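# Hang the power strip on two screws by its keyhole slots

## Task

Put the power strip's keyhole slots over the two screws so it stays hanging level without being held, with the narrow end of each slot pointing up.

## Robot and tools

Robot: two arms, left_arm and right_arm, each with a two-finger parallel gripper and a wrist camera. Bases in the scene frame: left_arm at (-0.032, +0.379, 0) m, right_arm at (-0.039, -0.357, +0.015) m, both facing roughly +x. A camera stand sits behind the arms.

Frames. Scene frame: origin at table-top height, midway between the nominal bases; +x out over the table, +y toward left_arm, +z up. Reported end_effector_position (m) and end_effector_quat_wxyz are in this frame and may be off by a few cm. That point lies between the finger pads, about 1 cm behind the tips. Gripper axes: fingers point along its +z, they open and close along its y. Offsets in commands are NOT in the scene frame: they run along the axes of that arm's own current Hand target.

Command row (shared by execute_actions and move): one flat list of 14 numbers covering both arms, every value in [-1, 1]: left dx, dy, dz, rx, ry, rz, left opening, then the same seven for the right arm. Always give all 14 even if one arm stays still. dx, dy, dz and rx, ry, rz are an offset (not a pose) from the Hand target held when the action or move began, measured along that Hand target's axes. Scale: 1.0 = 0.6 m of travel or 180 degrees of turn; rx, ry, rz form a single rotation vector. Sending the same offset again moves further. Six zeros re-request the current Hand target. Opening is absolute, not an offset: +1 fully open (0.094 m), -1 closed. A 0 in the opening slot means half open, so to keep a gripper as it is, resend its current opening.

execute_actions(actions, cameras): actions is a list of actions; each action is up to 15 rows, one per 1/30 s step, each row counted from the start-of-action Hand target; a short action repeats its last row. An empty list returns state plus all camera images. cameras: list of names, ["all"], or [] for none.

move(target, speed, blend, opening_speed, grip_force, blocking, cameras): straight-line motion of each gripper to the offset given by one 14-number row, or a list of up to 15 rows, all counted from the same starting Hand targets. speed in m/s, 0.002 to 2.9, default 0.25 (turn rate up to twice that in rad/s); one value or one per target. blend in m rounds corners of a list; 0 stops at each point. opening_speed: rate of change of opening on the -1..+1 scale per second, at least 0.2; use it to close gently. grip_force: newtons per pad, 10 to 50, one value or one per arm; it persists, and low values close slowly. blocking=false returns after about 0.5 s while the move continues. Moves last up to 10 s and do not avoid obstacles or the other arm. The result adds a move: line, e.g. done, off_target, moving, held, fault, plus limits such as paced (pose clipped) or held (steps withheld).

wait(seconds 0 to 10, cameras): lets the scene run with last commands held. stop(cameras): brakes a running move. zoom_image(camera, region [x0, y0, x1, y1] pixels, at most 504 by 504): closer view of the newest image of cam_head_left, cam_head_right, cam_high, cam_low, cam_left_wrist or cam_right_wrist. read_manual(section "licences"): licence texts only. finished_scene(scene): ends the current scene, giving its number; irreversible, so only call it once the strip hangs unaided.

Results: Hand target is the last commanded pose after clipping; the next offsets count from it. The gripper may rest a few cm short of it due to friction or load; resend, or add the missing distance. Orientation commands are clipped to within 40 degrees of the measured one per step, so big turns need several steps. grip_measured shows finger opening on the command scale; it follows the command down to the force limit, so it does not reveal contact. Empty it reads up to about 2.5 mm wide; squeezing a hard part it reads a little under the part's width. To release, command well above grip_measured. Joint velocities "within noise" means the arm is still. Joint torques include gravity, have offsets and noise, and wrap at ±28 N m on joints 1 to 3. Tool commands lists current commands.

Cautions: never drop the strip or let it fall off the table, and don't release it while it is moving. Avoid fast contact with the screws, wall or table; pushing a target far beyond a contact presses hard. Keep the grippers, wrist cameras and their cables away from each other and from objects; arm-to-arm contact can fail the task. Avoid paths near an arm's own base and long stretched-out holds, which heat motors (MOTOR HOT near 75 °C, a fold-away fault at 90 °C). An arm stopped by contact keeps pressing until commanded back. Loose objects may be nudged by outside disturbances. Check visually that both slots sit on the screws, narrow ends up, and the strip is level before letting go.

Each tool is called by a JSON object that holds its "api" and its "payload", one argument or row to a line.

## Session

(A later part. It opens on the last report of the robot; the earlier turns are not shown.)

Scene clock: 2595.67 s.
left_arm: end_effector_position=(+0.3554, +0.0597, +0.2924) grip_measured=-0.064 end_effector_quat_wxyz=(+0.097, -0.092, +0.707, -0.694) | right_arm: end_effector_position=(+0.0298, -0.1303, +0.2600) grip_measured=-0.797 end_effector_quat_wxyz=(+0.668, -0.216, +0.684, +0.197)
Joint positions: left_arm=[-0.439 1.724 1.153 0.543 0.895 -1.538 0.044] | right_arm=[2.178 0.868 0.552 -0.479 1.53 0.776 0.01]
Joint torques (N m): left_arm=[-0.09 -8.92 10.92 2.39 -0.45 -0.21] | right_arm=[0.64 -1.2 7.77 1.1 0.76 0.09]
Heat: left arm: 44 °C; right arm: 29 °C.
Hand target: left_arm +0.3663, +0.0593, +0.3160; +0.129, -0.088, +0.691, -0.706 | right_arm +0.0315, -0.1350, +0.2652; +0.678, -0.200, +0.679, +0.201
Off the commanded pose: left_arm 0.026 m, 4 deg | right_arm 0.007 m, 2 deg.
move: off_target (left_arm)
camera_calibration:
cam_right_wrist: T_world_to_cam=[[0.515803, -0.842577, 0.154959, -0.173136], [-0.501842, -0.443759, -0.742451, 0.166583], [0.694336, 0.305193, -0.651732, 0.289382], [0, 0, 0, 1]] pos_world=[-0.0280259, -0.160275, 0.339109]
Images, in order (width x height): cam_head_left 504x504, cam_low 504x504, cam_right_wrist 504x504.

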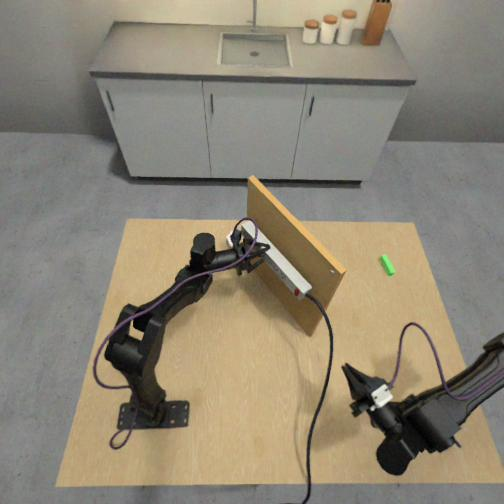

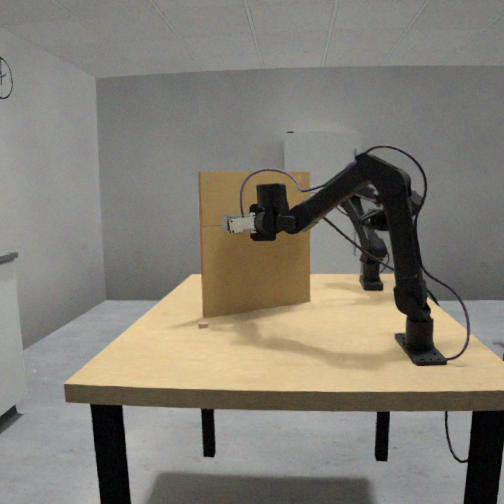

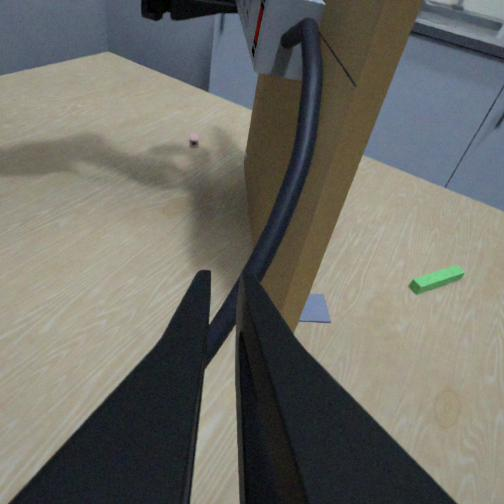

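{"api": "move", "payload": {
  "target": [0,0.03,0.00,0,0,-0.009,-0.3,0,0,0,0,0,0,-0.8],
  "speed": 0.03,
  "cameras": ["cam_head_left","cam_low","cam_right_wrist"]
}}

{"api": "zoom_image", "payload": {
  "camera": "cam_right_wrist",
  "region": [200, 0, 350, 130]
}}

{"api": "zoom_image", "payload": {
  "camera": "cam_low",
  "region": [195, 195, 265, 265]
}}

{"api": "zoom_image", "payload": {
  "camera": "cam_head_left",
  "region": [230, 200, 330, 300]
}}

Scene clock: 2611.43 s.
left_arm: end_effector_position=(+0.3584, +0.0584, +0.2917) grip_measured=-0.064 end_effector_quat_wxyz=(+0.102, -0.087, +0.703, -0.699) | right_arm: end_effector_position=(+0.0298, -0.1303, +0.2600) grip_measured=-0.797 end_effector_quat_wxyz=(+0.668, -0.216, +0.684, +0.197)
Joint positions: left_arm=[-0.439 1.741 1.153 0.584 0.895 -1.545 0.044] | right_arm=[2.178 0.868 0.552 -0.479 1.53 0.776 0.01]
Joint torques (N m): left_arm=[-0.03 -8.02 7.35 2.57 -0.4 -0.34] | right_arm=[0.64 -1.2 7.77 1.1 0.76 0.09]
Heat: left arm: 45 °C; right arm: 29 °C.
Hand target: left_arm +0.3674, +0.0591, +0.2981; +0.119, -0.097, +0.689, -0.708 | right_arm +0.0315, -0.1350, +0.2652; +0.678, -0.200, +0.679, +0.201
Off the commanded pose: left_arm 0.011 m, 3 deg | right_arm 0.007 m, 2 deg.
move: off_target (left_arm)
camera_calibration:
cam_right_wrist: T_world_to_cam=[[0.515803, -0.842577, 0.154959, -0.173136], [-0.501842, -0.443759, -0.742451, 0.166583], [0.694336, 0.305193, -0.651732, 0.289382], [0, 0, 0, 1]] pos_world=[-0.0280259, -0.160275, 0.339109]
Images, in order (width x height): cam_head_left 504x504, cam_low 504x504, cam_right_wrist 504x504.

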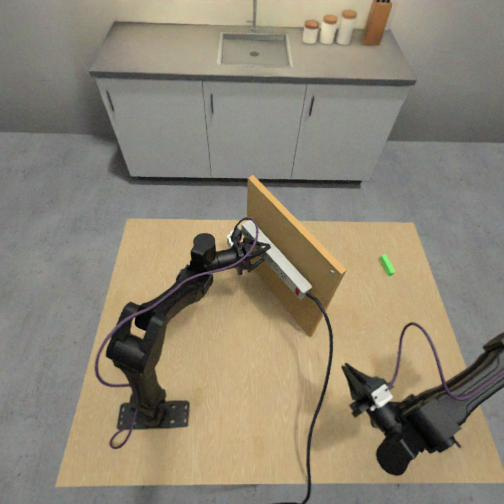

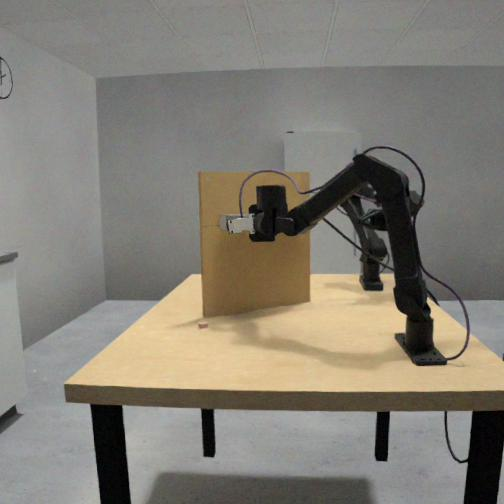

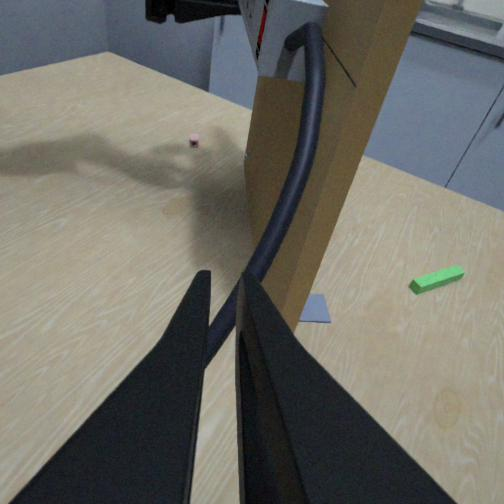

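Scaled by 3.360 from the camera's 504x504 image, which has a finer 720x720 frame.

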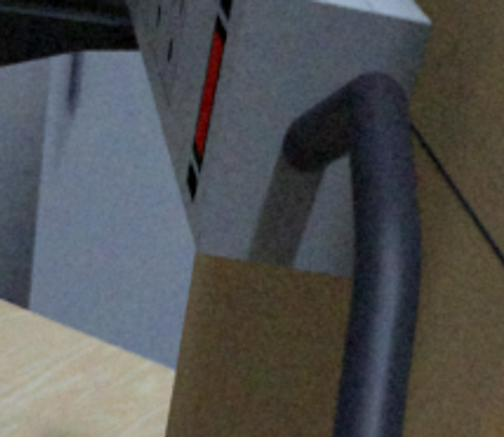

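Scaled by 7.200 from the camera's 504x504 image, which has a finer 720x720 frame.

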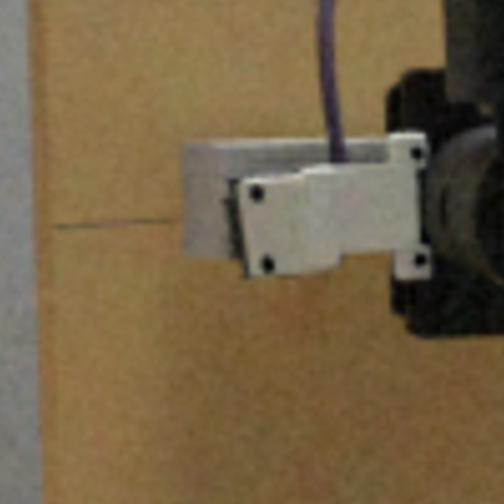

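Scaled by 5.040 from the camera's 504x504 image, which has a finer 720x720 frame.

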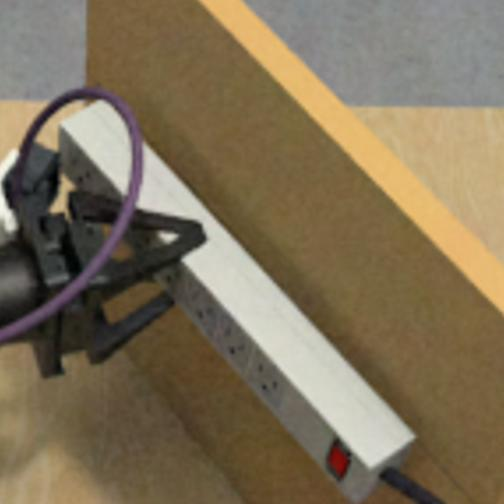

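Go down more, continuing roll-back.

{"api": "move", "payload": {
  "target": [0.004,0.014,0.00,0,0,-0.006,-0.3,0,0,0,0,0,0,-0.8],
  "speed": 0.03,
  "cameras": ["cam_head_left","cam_low","cam_right_wrist"]
}}

{"api": "zoom_image", "payload": {
  "camera": "cam_right_wrist",
  "region": [200, 0, 350, 130]
}}

{"api": "zoom_image", "payload": {
  "camera": "cam_low",
  "region": [195, 195, 265, 265]
}}

{"api": "zoom_image", "payload": {
  "camera": "cam_head_left",
  "region": [230, 200, 330, 300]
}}

Scene clock: 2618.97 s.
left_arm: end_effector_position=(+0.3565, +0.0580, +0.2840) grip_measured=-0.064 end_effector_quat_wxyz=(+0.095, -0.094, +0.701, -0.700) | right_arm: end_effector_position=(+0.0298, -0.1303, +0.2600) grip_measured=-0.797 end_effector_quat_wxyz=(+0.668, -0.216, +0.684, +0.197)
Joint positions: left_arm=[-0.442 1.748 1.125 0.62 0.893 -1.566 0.044] | right_arm=[2.178 0.868 0.552 -0.479 1.53 0.776 0.01]
Joint torques (N m): left_arm=[-0.39 -7.87 7.43 2.61 -0.45 -0.38] | right_arm=[0.64 -1.2 7.76 1.1 0.76 0.09]
Heat: left arm: 46 °C; right arm: 29 °C.
Hand target: left_arm +0.3654, +0.0582, +0.2897; +0.113, -0.104, +0.688, -0.709 | right_arm +0.0315, -0.1350, +0.2652; +0.678, -0.200, +0.679, +0.201
Off the commanded pose: left_arm 0.010 m, 3 deg | right_arm 0.007 m, 2 deg.
move: off_target (left_arm)
camera_calibration:
cam_right_wrist: T_world_to_cam=[[0.515803, -0.842577, 0.154959, -0.173136], [-0.501842, -0.443759, -0.742451, 0.166583], [0.694336, 0.305193, -0.651732, 0.289382], [0, 0, 0, 1]] pos_world=[-0.0280259, -0.160275, 0.339109]
Images, in order (width x height): cam_head_left 504x504, cam_low 504x504, cam_right_wrist 504x504.

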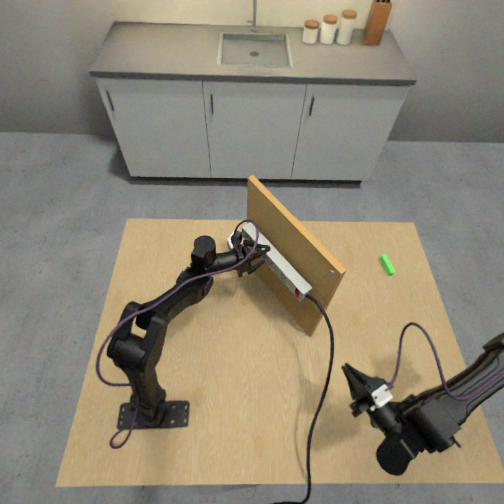

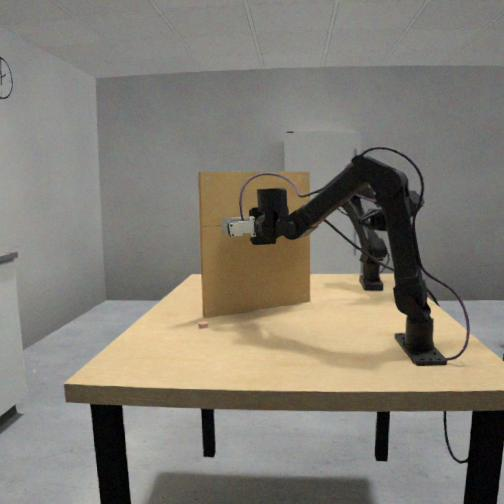

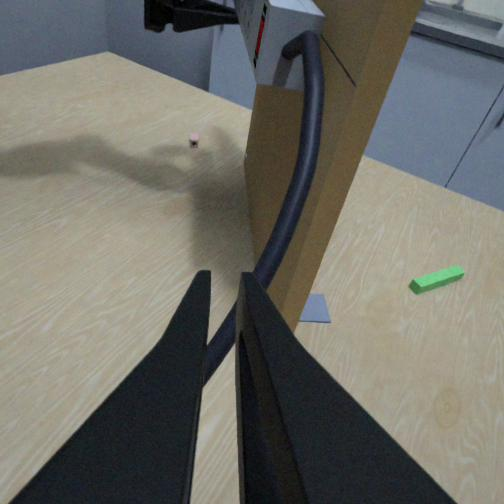

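Scaled by 3.360 from the camera's 504x504 image, which has a finer 720x720 frame.

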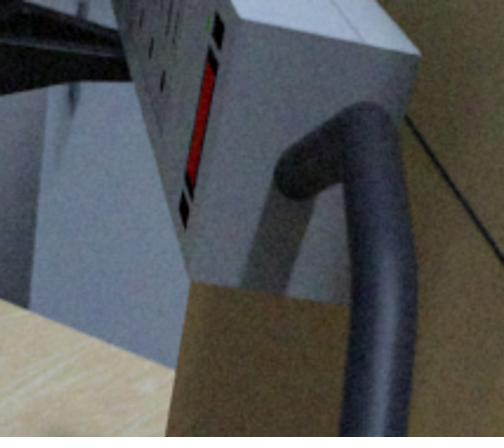

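Scaled by 7.200 from the camera's 504x504 image, which has a finer 720x720 frame.

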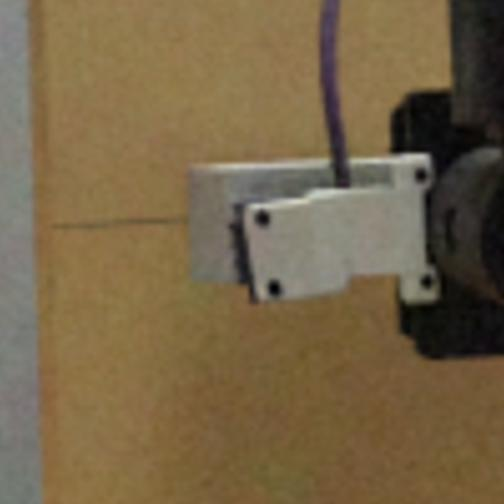

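Scaled by 5.040 from the camera's 504x504 image, which has a finer 720x720 frame.

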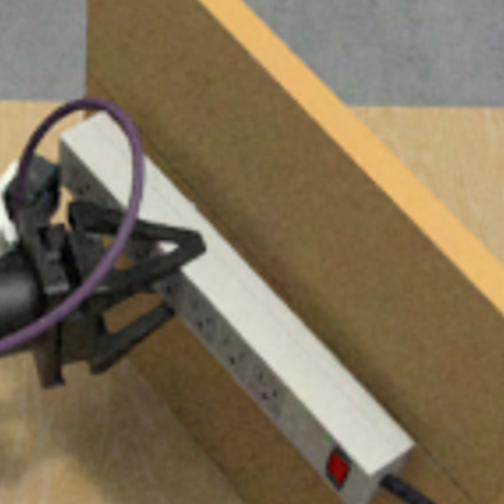

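{"api": "move", "payload": {
  "target": [0.002,0.009,0.00,0,0,-0.006,-0.3,0,0,0,0,0,0,-0.8],
  "speed": 0.03,
  "cameras": ["cam_head_left","cam_low","cam_right_wrist"]
}}

{"api": "zoom_image", "payload": {
  "camera": "cam_right_wrist",
  "region": [200, 0, 350, 130]
}}

{"api": "zoom_image", "payload": {
  "camera": "cam_low",
  "region": [195, 195, 265, 265]
}}

{"api": "zoom_image", "payload": {
  "camera": "cam_head_left",
  "region": [230, 200, 330, 300]
}}

Scene clock: 2629.00 s.
left_arm: end_effector_position=(+0.3557, +0.0576, +0.2790) grip_measured=-0.064 end_effector_quat_wxyz=(+0.089, -0.100, +0.700, -0.701) | right_arm: end_effector_position=(+0.0298, -0.1303, +0.2600) grip_measured=-0.797 end_effector_quat_wxyz=(+0.668, -0.216, +0.684, +0.197)
Joint positions: left_arm=[-0.444 1.753 1.109 0.642 0.89 -1.586 0.044] | right_arm=[2.178 0.868 0.552 -0.479 1.53 0.776 0.01]
Joint torques (N m): left_arm=[-0.21 -8.05 7.27 2.58 -0.41 -0.36] | right_arm=[0.65 -1.2 7.76 1.1 0.75 0.09]
Heat: left arm: 45 °C; right arm: 29 °C.
Hand target: left_arm +0.3643, +0.0577, +0.2843; +0.106, -0.110, +0.687, -0.710 | right_arm +0.0315, -0.1350, +0.2652; +0.678, -0.200, +0.679, +0.201
Off the commanded pose: left_arm 0.010 m, 3 deg | right_arm 0.007 m, 2 deg.
move: off_target (left_arm)
camera_calibration:
cam_right_wrist: T_world_to_cam=[[0.515803, -0.842577, 0.154959, -0.173136], [-0.501842, -0.443759, -0.742451, 0.166583], [0.694336, 0.305193, -0.651732, 0.289382], [0, 0, 0, 1]] pos_world=[-0.0280259, -0.160275, 0.339109]
Images, in order (width x height): cam_head_left 504x504, cam_low 504x504, cam_right_wrist 504x504.

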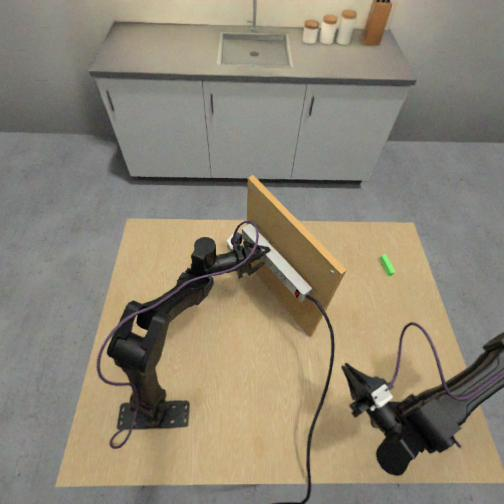

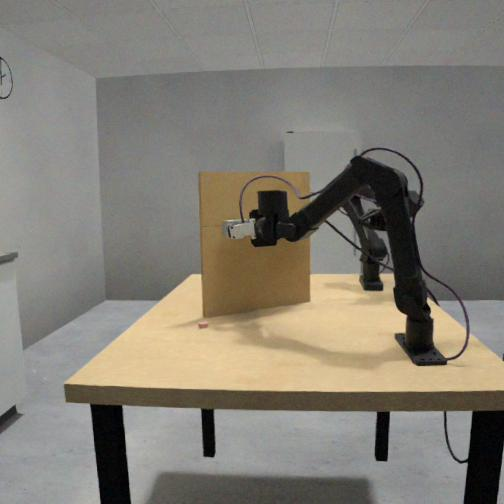

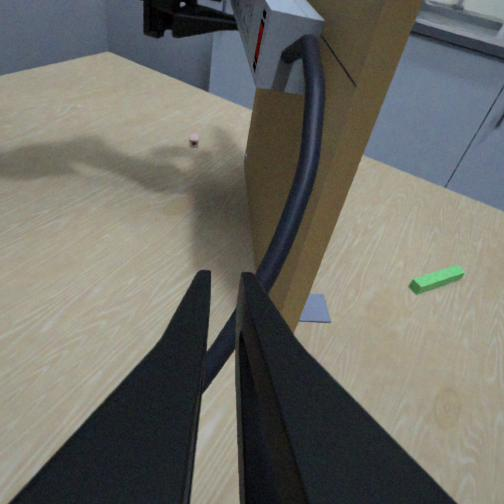

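Scaled by 3.360 from the camera's 504x504 image, which has a finer 720x720 frame.

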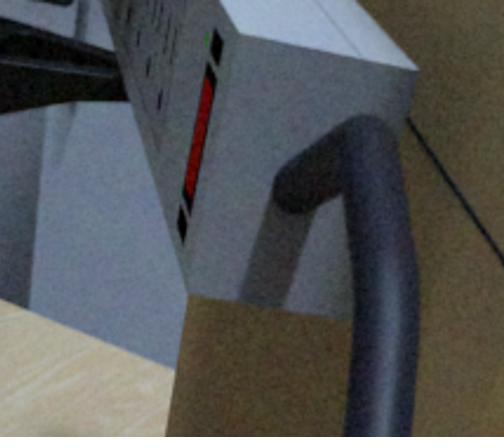

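Scaled by 7.200 from the camera's 504x504 image, which has a finer 720x720 frame.

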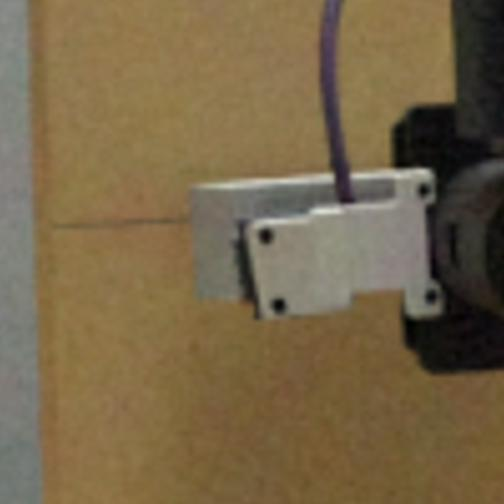

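Scaled by 5.040 from the camera's 504x504 image, which has a finer 720x720 frame.

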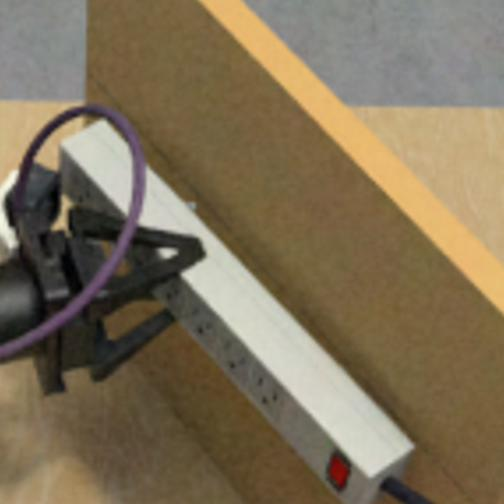

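{"api": "move", "payload": {
  "target": [-0.007,-0.01,0.018,0,0,0,-0.3,0,0,0,0,0,0,-0.8],
  "speed": 0.03,
  "cameras": ["cam_head_left","cam_low","cam_right_wrist"]
}}

{"api": "zoom_image", "payload": {
  "camera": "cam_right_wrist",
  "region": [200, 0, 350, 130]
}}

{"api": "zoom_image", "payload": {
  "camera": "cam_low",
  "region": [195, 195, 265, 265]
}}

{"api": "zoom_image", "payload": {
  "camera": "cam_head_left",
  "region": [230, 200, 330, 300]
}}

Scene clock: 2638.43 s.
left_arm: end_effector_position=(+0.3586, +0.0510, +0.2734) grip_measured=-0.064 end_effector_quat_wxyz=(+0.084, -0.106, +0.703, -0.698) | right_arm: end_effector_position=(+0.0298, -0.1303, +0.2600) grip_measured=-0.797 end_effector_quat_wxyz=(+0.668, -0.216, +0.684, +0.197)
Joint positions: left_arm=[-0.457 1.776 1.125 0.634 0.877 -1.587 0.044] | right_arm=[2.178 0.868 0.552 -0.479 1.53 0.776 0.01]
Joint torques (N m): left_arm=[-0.34 -8.21 10.84 2.38 -0.44 -0.32] | right_arm=[0.64 -1.2 7.76 1.1 0.76 0.09]
Heat: left arm: 45 °C; right arm: 29 °C.
Hand target: left_arm +0.3716, +0.0488, +0.2906; +0.106, -0.110, +0.687, -0.710 | right_arm +0.0315, -0.1350, +0.2652; +0.678, -0.200, +0.679, +0.201
Off the commanded pose: left_arm 0.022 m, 3 deg | right_arm 0.007 m, 2 deg.
move: off_target (left_arm)
camera_calibration:
cam_right_wrist: T_world_to_cam=[[0.515803, -0.842577, 0.154959, -0.173136], [-0.501842, -0.443759, -0.742451, 0.166583], [0.694336, 0.305193, -0.651732, 0.289382], [0, 0, 0, 1]] pos_world=[-0.0280259, -0.160275, 0.339109]
Images, in order (width x height): cam_head_left 504x504, cam_low 504x504, cam_right_wrist 504x504.

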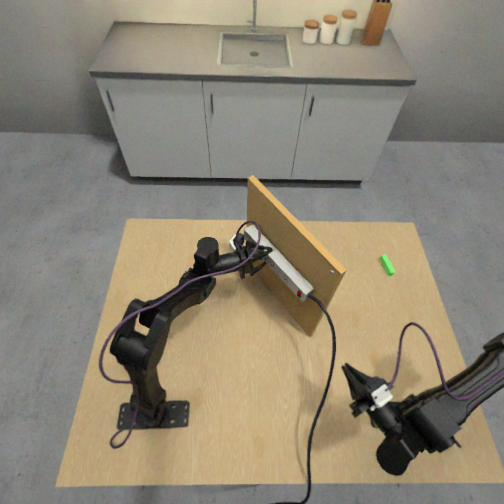

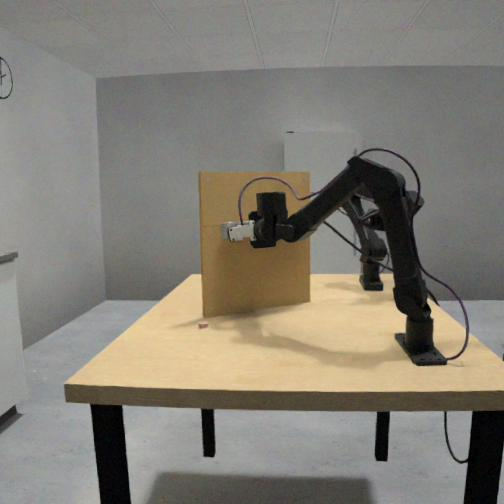

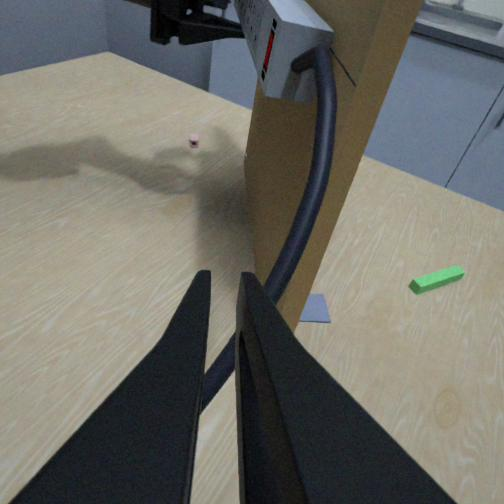

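Scaled by 3.360 from the camera's 504x504 image, which has a finer 720x720 frame.

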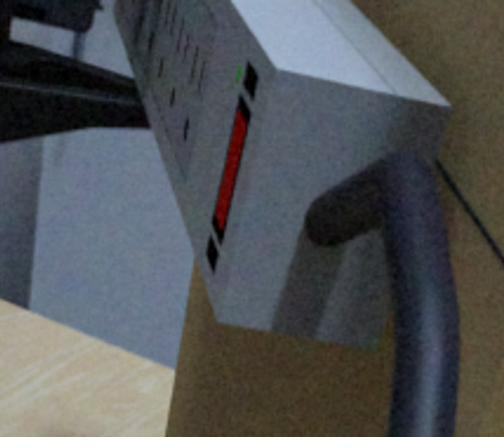

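Scaled by 7.200 from the camera's 504x504 image, which has a finer 720x720 frame.

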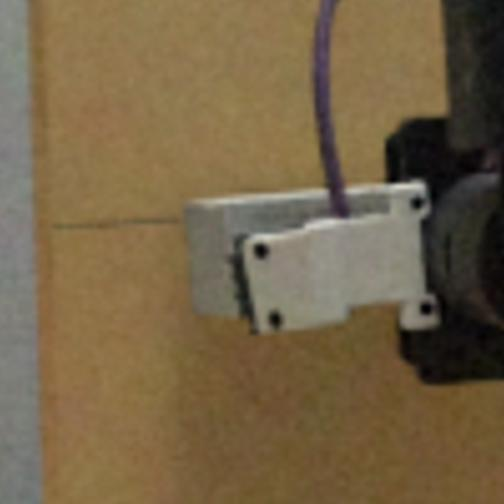

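Scaled by 5.040 from the camera's 504x504 image, which has a finer 720x720 frame.

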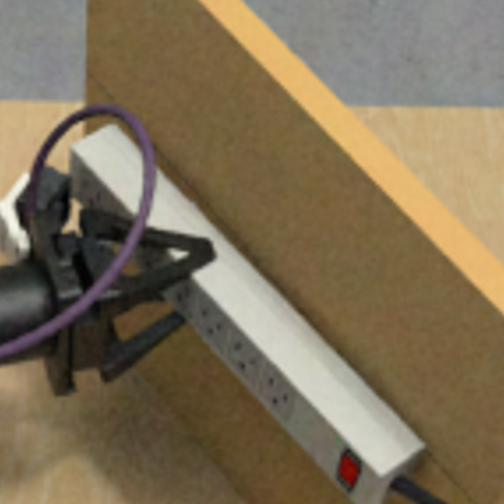

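{"api": "move", "payload": {
  "target": [0.002,-0.033,-0.012,0,0,0,-0.3,0,0,0,0,0,0,-0.8],
  "speed": 0.05
}}

{"api": "move", "payload": {
  "target": [0,-0.006,0,0,0,0,-0.3,0,0,0,0,0,0,-0.8],
  "speed": 0.05
}}

Scene clock: 2650.43 s.
left_arm: end_effector_position=(+0.3601, +0.0504, +0.2689) grip_measured=-0.064 end_effector_quat_wxyz=(+0.069, -0.120, +0.712, -0.689) | right_arm: end_effector_position=(+0.0298, -0.1303, +0.2600) grip_measured=-0.797 end_effector_quat_wxyz=(+0.668, -0.216, +0.684, +0.197)
Joint positions: left_arm=[-0.457 1.776 1.146 0.564 0.877 -1.587 0.044] | right_arm=[2.178 0.868 0.552 -0.479 1.53 0.776 0.01]
Joint torques (N m): left_arm=[1.1 -12.67 10.91 2.43 -0.24 -0.37] | right_arm=[0.64 -1.2 7.76 1.1 0.76 0.09]
Heat: left arm: 45 °C; right arm: 29 °C.
Hand target: left_arm +0.3683, +0.0560, +0.3101; +0.106, -0.110, +0.687, -0.710 | right_arm +0.0315, -0.1350, +0.2652; +0.678, -0.200, +0.679, +0.201
Off the commanded pose: left_arm 0.042 m, 6 deg | right_arm 0.007 m, 2 deg.
move: off_target (left_arm)

Scene clock: 2651.27 s.
left_arm: end_effector_position=(+0.3607, +0.0501, +0.2696) grip_measured=-0.064 end_effector_quat_wxyz=(+0.067, -0.122, +0.713, -0.687) | right_arm: end_effector_position=(+0.0298, -0.1303, +0.2600) grip_measured=-0.797 end_effector_quat_wxyz=(+0.668, -0.216, +0.684, +0.197)
Joint positions: left_arm=[-0.457 1.776 1.153 0.551 0.877 -1.587 0.044] | right_arm=[2.178 0.868 0.552 -0.479 1.53 0.776 0.01]
Joint torques (N m): left_arm=[1.2 -13.23 11.07 2.43 -0.22 -0.36] | right_arm=[0.65 -1.2 7.77 1.1 0.76 0.09]
Heat: left arm: 45 °C; right arm: 29 °C.
Hand target: left_arm +0.3683, +0.0561, +0.3138; +0.106, -0.110, +0.687, -0.710 | right_arm +0.0315, -0.1350, +0.2652; +0.678, -0.200, +0.679, +0.201
Off the commanded pose: left_arm 0.045 m, 6 deg | right_arm 0.007 m, 2 deg.
move: off_target (left_arm)

{"api": "move", "payload": {
  "target": [0.003,-0.005,-0.015,0,0,0,-0.3,0,0,0,0,0,0,-0.8],
  "speed": 0.05
}}

{"api": "move", "payload": {
  "target": [0,-0.005,0,0,0,0,-0.3,0,0,0,0,0,0,-0.8],
  "speed": 0.05
}}

{"api": "move", "payload": {
  "target": [0,-0.005,0,0,0,0,-0.3,0,0,0,0,0,0,-0.8],
  "speed": 0.05,
  "cameras": ["cam_head_left","cam_low","cam_right_wrist"]
}}

{"api": "zoom_image", "payload": {
  "camera": "cam_right_wrist",
  "region": [200, 0, 350, 130]
}}

{"api": "zoom_image", "payload": {
  "camera": "cam_low",
  "region": [195, 195, 265, 265]
}}

{"api": "zoom_image", "payload": {
  "camera": "cam_head_left",
  "region": [230, 200, 330, 300]
}}

Scene clock: 2664.00 s.
left_arm: end_effector_position=(+0.3606, +0.0554, +0.2753) grip_measured=-0.064 end_effector_quat_wxyz=(+0.070, -0.121, +0.711, -0.689) | right_arm: end_effector_position=(+0.0298, -0.1303, +0.2600) grip_measured=-0.797 end_effector_quat_wxyz=(+0.668, -0.216, +0.684, +0.197)
Joint positions: left_arm=[-0.445 1.761 1.153 0.543 0.888 -1.587 0.044] | right_arm=[2.178 0.868 0.552 -0.479 1.53 0.776 0.01]
Joint torques (N m): left_arm=[1.36 -14.06 9.16 2.41 -0.22 -0.31] | right_arm=[0.65 -1.2 7.77 1.1 0.76 0.09]
Heat: left arm: 44 °C; right arm: 29 °C.
Hand target: left_arm +0.3639, +0.0643, +0.3166; +0.106, -0.110, +0.687, -0.710 | right_arm +0.0315, -0.1350, +0.2652; +0.678, -0.200, +0.679, +0.201
Off the commanded pose: left_arm 0.042 m, 6 deg | right_arm 0.007 m, 2 deg.
move: off_target (left_arm)

Scene clock: 2664.90 s.
left_arm: end_effector_position=(+0.3598, +0.0556, +0.2752) grip_measured=-0.064 end_effector_quat_wxyz=(+0.068, -0.122, +0.712, -0.688) | right_arm: end_effector_position=(+0.0298, -0.1303, +0.2600) grip_measured=-0.797 end_effector_quat_wxyz=(+0.668, -0.216, +0.684, +0.197)
Joint positions: left_arm=[-0.445 1.757 1.153 0.532 0.888 -1.587 0.044] | right_arm=[2.178 0.868 0.552 -0.479 1.53 0.776 0.01]
Joint torques (N m): left_arm=[1.24 -14.09 9.74 2.4 -0.22 -0.34] | right_arm=[0.65 -1.18 7.76 1.1 0.76 0.09]
Heat: left arm: 44 °C; right arm: 29 °C.
Hand target: left_arm +0.3639, +0.0644, +0.3196; +0.106, -0.110, +0.687, -0.710 | right_arm +0.0315, -0.1350, +0.2652; +0.678, -0.200, +0.679, +0.201
Off the commanded pose: left_arm 0.045 m, 6 deg | right_arm 0.007 m, 2 deg.
move: off_target (left_arm)

Scene clock: 2665.67 s.
left_arm: end_effector_position=(+0.3588, +0.0560, +0.2756) grip_measured=-0.064 end_effector_quat_wxyz=(+0.066, -0.124, +0.713, -0.687) | right_arm: end_effector_position=(+0.0298, -0.1303, +0.2600) grip_measured=-0.797 end_effector_quat_wxyz=(+0.668, -0.216, +0.684, +0.197)
Joint positions: left_arm=[-0.445 1.752 1.153 0.521 0.889 -1.587 0.044] | right_arm=[2.178 0.868 0.552 -0.479 1.53 0.776 0.01]
Joint torques (N m): left_arm=[1.32 -14.06 10.52 2.47 -0.18 -0.32] | right_arm=[0.64 -1.2 7.77 1.1 0.76 0.09]
Heat: left arm: 44 °C; right arm: 29 °C.
Hand target: left_arm +0.3639, +0.0645, +0.3226; +0.106, -0.110, +0.687, -0.710 | right_arm +0.0315, -0.1350, +0.2652; +0.678, -0.200, +0.679, +0.201
Off the commanded pose: left_arm 0.048 m, 6 deg | right_arm 0.007 m, 2 deg.
move: off_target (left_arm)
camera_calibration:
cam_right_wrist: T_world_to_cam=[[0.515803, -0.842577, 0.154959, -0.173136], [-0.501842, -0.443759, -0.742451, 0.166583], [0.694336, 0.305193, -0.651732, 0.289382], [0, 0, 0, 1]] pos_world=[-0.0280259, -0.160275, 0.339109]
Images, in order (width x height): cam_head_left 504x504, cam_low 504x504, cam_right_wrist 504x504.

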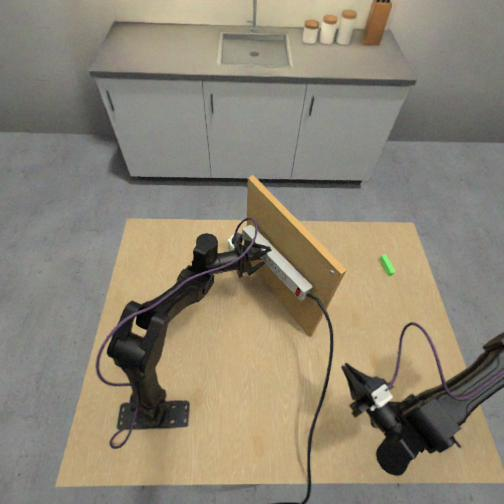

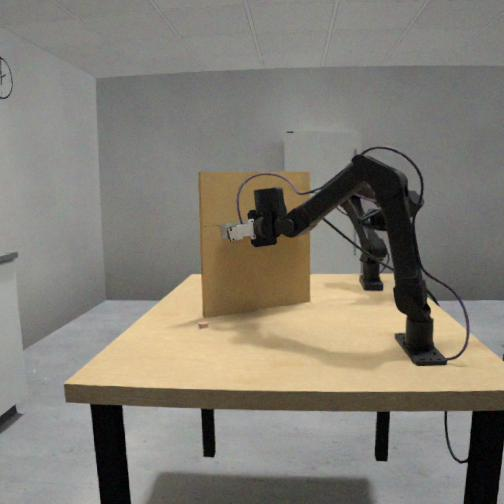

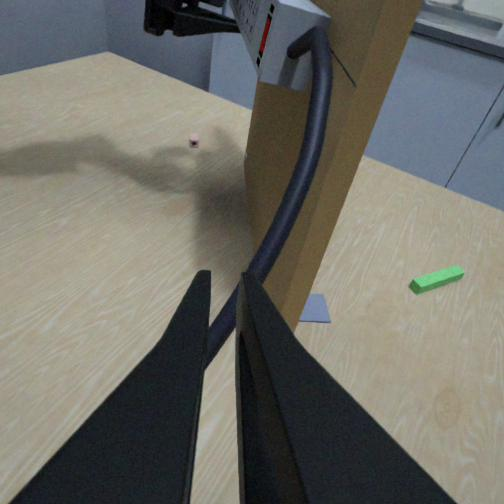

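Scaled by 3.360 from the camera's 504x504 image, which has a finer 720x720 frame.

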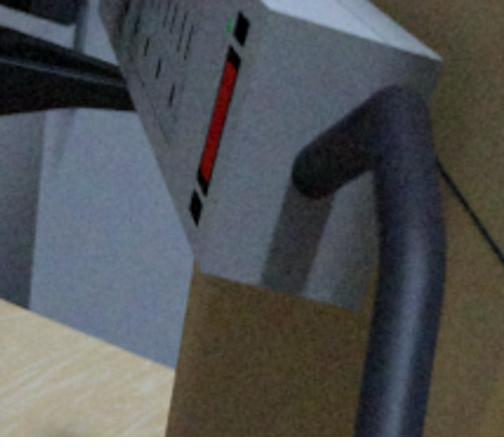

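Scaled by 7.200 from the camera's 504x504 image, which has a finer 720x720 frame.

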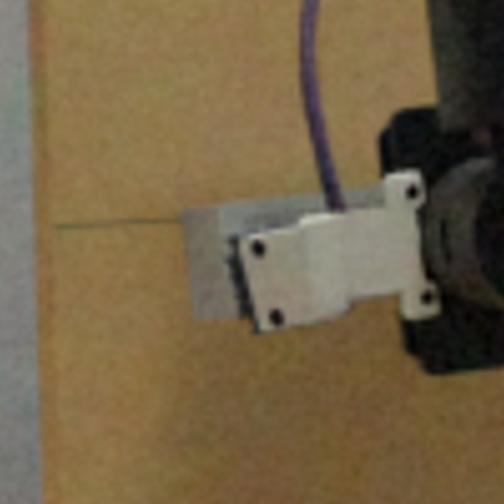

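Scaled by 5.040 from the camera's 504x504 image, which has a finer 720x720 frame.

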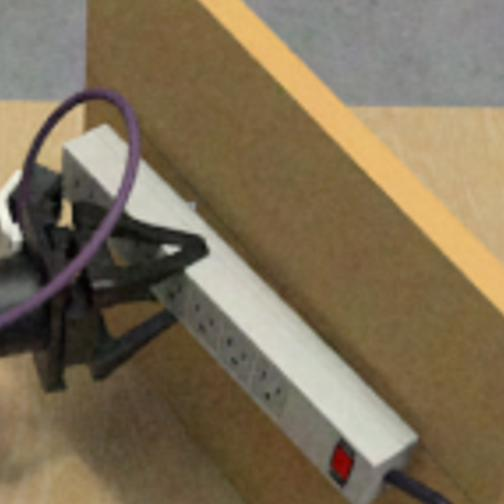

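{"api": "move", "payload": {
  "target": [0.008,-0.012,-0.02,0,0,0,-0.3,0,0,0,0,0,0,-0.8],
  "speed": 0.06
}}

{"api": "move", "payload": {
  "target": [-0.003,0.005,0.006,0,0,0.003,-0.3,0,0,0,0,0,0,-0.8],
  "speed": 0.05,
  "cameras": ["cam_head_left","cam_low","cam_right_wrist"]
}}

{"api": "zoom_image", "payload": {
  "camera": "cam_right_wrist",
  "region": [200, 0, 350, 130]
}}

{"api": "zoom_image", "payload": {
  "camera": "cam_low",
  "region": [195, 195, 265, 265]
}}

Scene clock: 2677.63 s.
left_arm: end_effector_position=(+0.3529, +0.0646, +0.2933) grip_measured=-0.064 end_effector_quat_wxyz=(+0.071, -0.115, +0.709, -0.692) | right_arm: end_effector_position=(+0.0298, -0.1303, +0.2600) grip_measured=-0.797 end_effector_quat_wxyz=(+0.668, -0.216, +0.684, +0.197)
Joint positions: left_arm=[-0.428 1.705 1.153 0.498 0.911 -1.587 0.044] | right_arm=[2.178 0.868 0.552 -0.479 1.53 0.776 0.01]
Joint torques (N m): left_arm=[1.65 -13.49 8.68 2.33 -0.28 -0.34] | right_arm=[0.64 -1.21 7.76 1.1 0.76 0.09]
Heat: left arm: 45 °C; right arm: 29 °C.
Hand target: left_arm +0.3557, +0.0747, +0.3294; +0.106, -0.110, +0.687, -0.710 | right_arm +0.0315, -0.1350, +0.2652; +0.678, -0.200, +0.679, +0.201
Off the commanded pose: left_arm 0.038 m, 5 deg | right_arm 0.007 m, 2 deg.
move: off_target (left_arm)

Scene clock: 2678.33 s.
left_arm: end_effector_position=(+0.3528, +0.0646, +0.2933) grip_measured=-0.064 end_effector_quat_wxyz=(+0.071, -0.114, +0.709, -0.692) | right_arm: end_effector_position=(+0.0298, -0.1303, +0.2600) grip_measured=-0.797 end_effector_quat_wxyz=(+0.668, -0.216, +0.684, +0.197)
Joint positions: left_arm=[-0.428 1.705 1.153 0.498 0.912 -1.586 0.044] | right_arm=[2.178 0.868 0.552 -0.479 1.53 0.776 0.01]
Joint torques (N m): left_arm=[1.13 -12.16 9.16 2.48 -0.33 -0.26] | right_arm=[0.64 -1.2 7.77 1.1 0.76 0.09]
Heat: left arm: 45 °C; right arm: 29 °C.
Hand target: left_arm +0.3585, +0.0717, +0.3265; +0.110, -0.107, +0.688, -0.710 | right_arm +0.0315, -0.1350, +0.2652; +0.678, -0.200, +0.679, +0.201
Off the commanded pose: left_arm 0.034 m, 5 deg | right_arm 0.007 m, 2 deg.
move: off_target (left_arm)
camera_calibration:
cam_right_wrist: T_world_to_cam=[[0.515803, -0.842577, 0.154959, -0.173136], [-0.501842, -0.443759, -0.742451, 0.166583], [0.694336, 0.305193, -0.651732, 0.289382], [0, 0, 0, 1]] pos_world=[-0.0280259, -0.160275, 0.339109]
Images, in order (width x height): cam_head_left 504x504, cam_low 504x504, cam_right_wrist 504x504.

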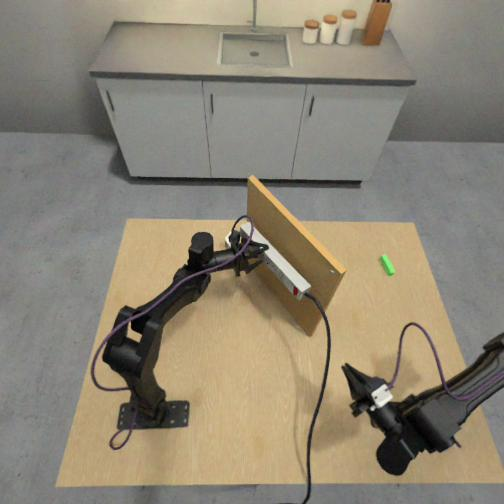

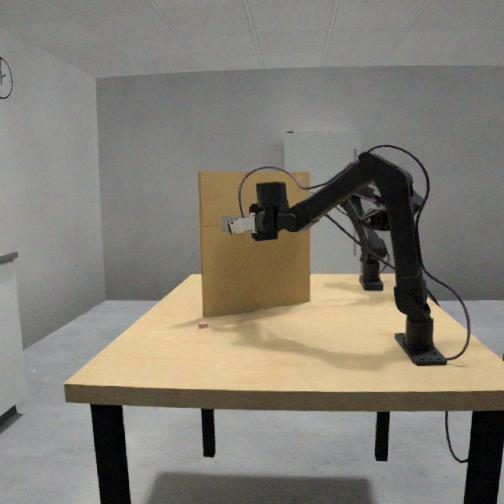

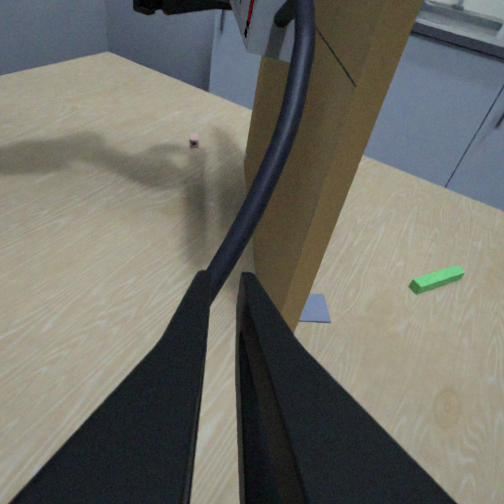

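Scaled by 3.360 from the camera's 504x504 image, which has a finer 720x720 frame.

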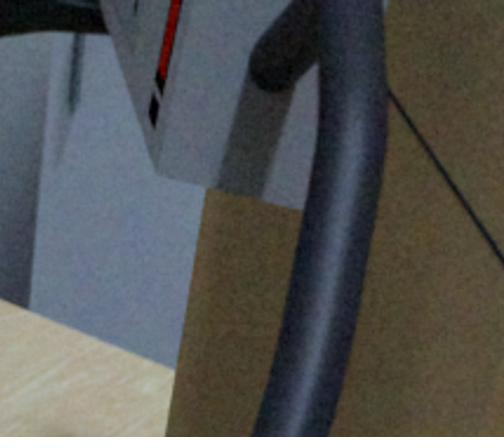

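Scaled by 7.200 from the camera's 504x504 image, which has a finer 720x720 frame.

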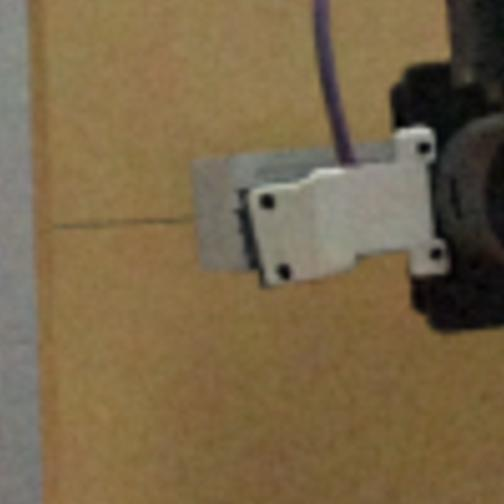

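{"api": "move", "payload": {
  "target": [
    [0.003,0.062,0.008,0,0,0.003,-0.3,0,0,0,0,0,0,-0.8],
    [0.0,0.062,0.018,0,0,0.003,-0.3,0,0,0,0,0,0,-0.8]
  ],
  "speed": 0.04,
  "cameras": ["cam_head_left","cam_low","cam_right_wrist"]
}}

{"api": "zoom_image", "payload": {
  "camera": "cam_right_wrist",
  "region": [200, 0, 350, 130]
}}

{"api": "zoom_image", "payload": {
  "camera": "cam_low",
  "region": [195, 195, 265, 265]
}}

{"api": "zoom_image", "payload": {
  "camera": "cam_head_left",
  "region": [230, 200, 330, 300]
}}

Scene clock: 2694.33 s.
left_arm: end_effector_position=(+0.3524, +0.0613, +0.2754) grip_measured=-0.064 end_effector_quat_wxyz=(+0.087, -0.106, +0.703, -0.698) | right_arm: end_effector_position=(+0.0298, -0.1303, +0.2600) grip_measured=-0.797 end_effector_quat_wxyz=(+0.668, -0.216, +0.684, +0.197)
Joint positions: left_arm=[-0.44 1.735 1.085 0.631 0.888 -1.582 0.044] | right_arm=[2.178 0.868 0.552 -0.479 1.53 0.776 0.01]
Joint torques (N m): left_arm=[-0.01 -7.99 9.29 2.57 -0.32 -0.25] | right_arm=[0.64 -1.21 7.76 1.1 0.76 0.1]
Heat: left arm: 46 °C; right arm: 29 °C.
Hand target: left_arm +0.3621, +0.0603, +0.2895; +0.113, -0.104, +0.688, -0.709 | right_arm +0.0315, -0.1350, +0.2652; +0.678, -0.200, +0.679, +0.201
Off the commanded pose: left_arm 0.017 m, 4 deg | right_arm 0.007 m, 2 deg.
move: off_target (left_arm)
camera_calibration:
cam_right_wrist: T_world_to_cam=[[0.515803, -0.842577, 0.154959, -0.173136], [-0.501842, -0.443759, -0.742451, 0.166583], [0.694336, 0.305193, -0.651732, 0.289382], [0, 0, 0, 1]] pos_world=[-0.0280259, -0.160275, 0.339109]
Images, in order (width x height): cam_head_left 504x504, cam_low 504x504, cam_right_wrist 504x504.

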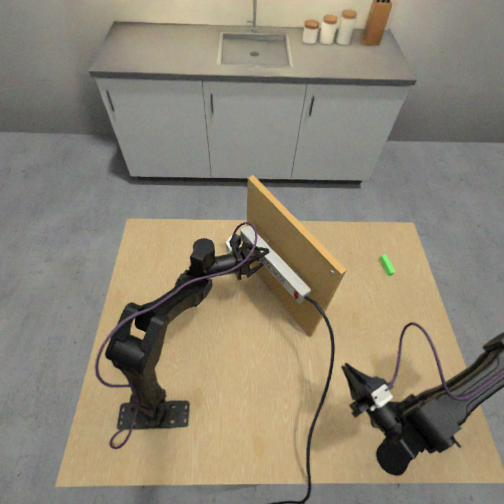

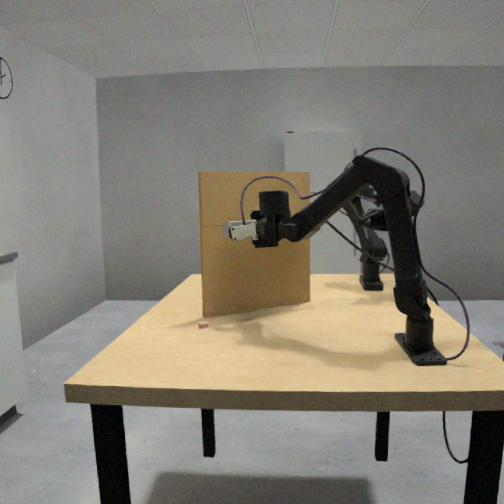

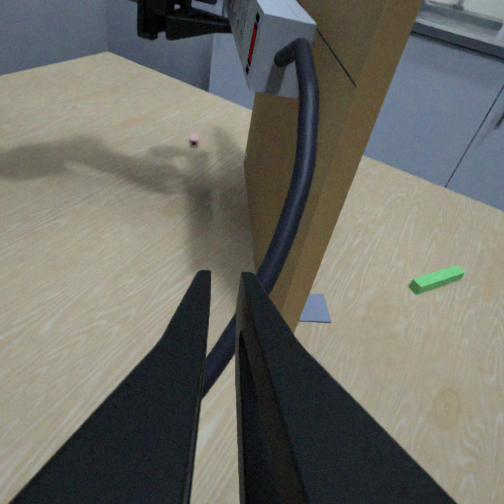

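Scaled by 3.360 from the camera's 504x504 image, which has a finer 720x720 frame.

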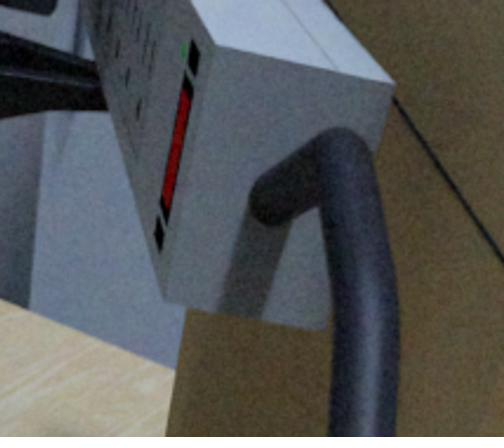

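Scaled by 7.200 from the camera's 504x504 image, which has a finer 720x720 frame.

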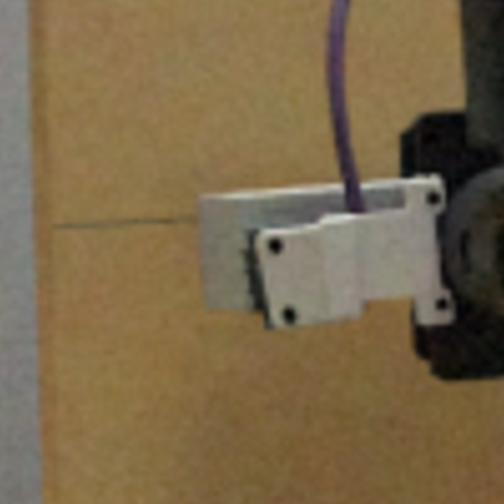

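Scaled by 5.040 from the camera's 504x504 image, which has a finer 720x720 frame.

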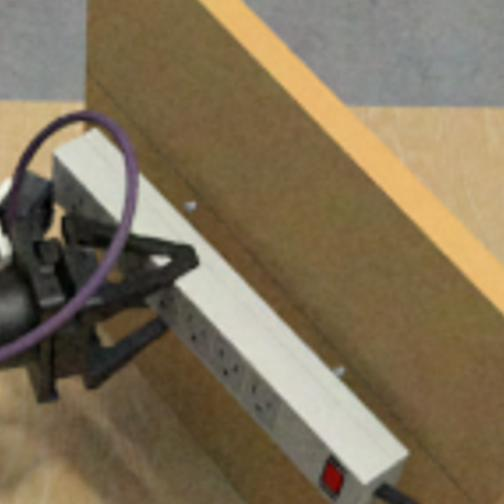

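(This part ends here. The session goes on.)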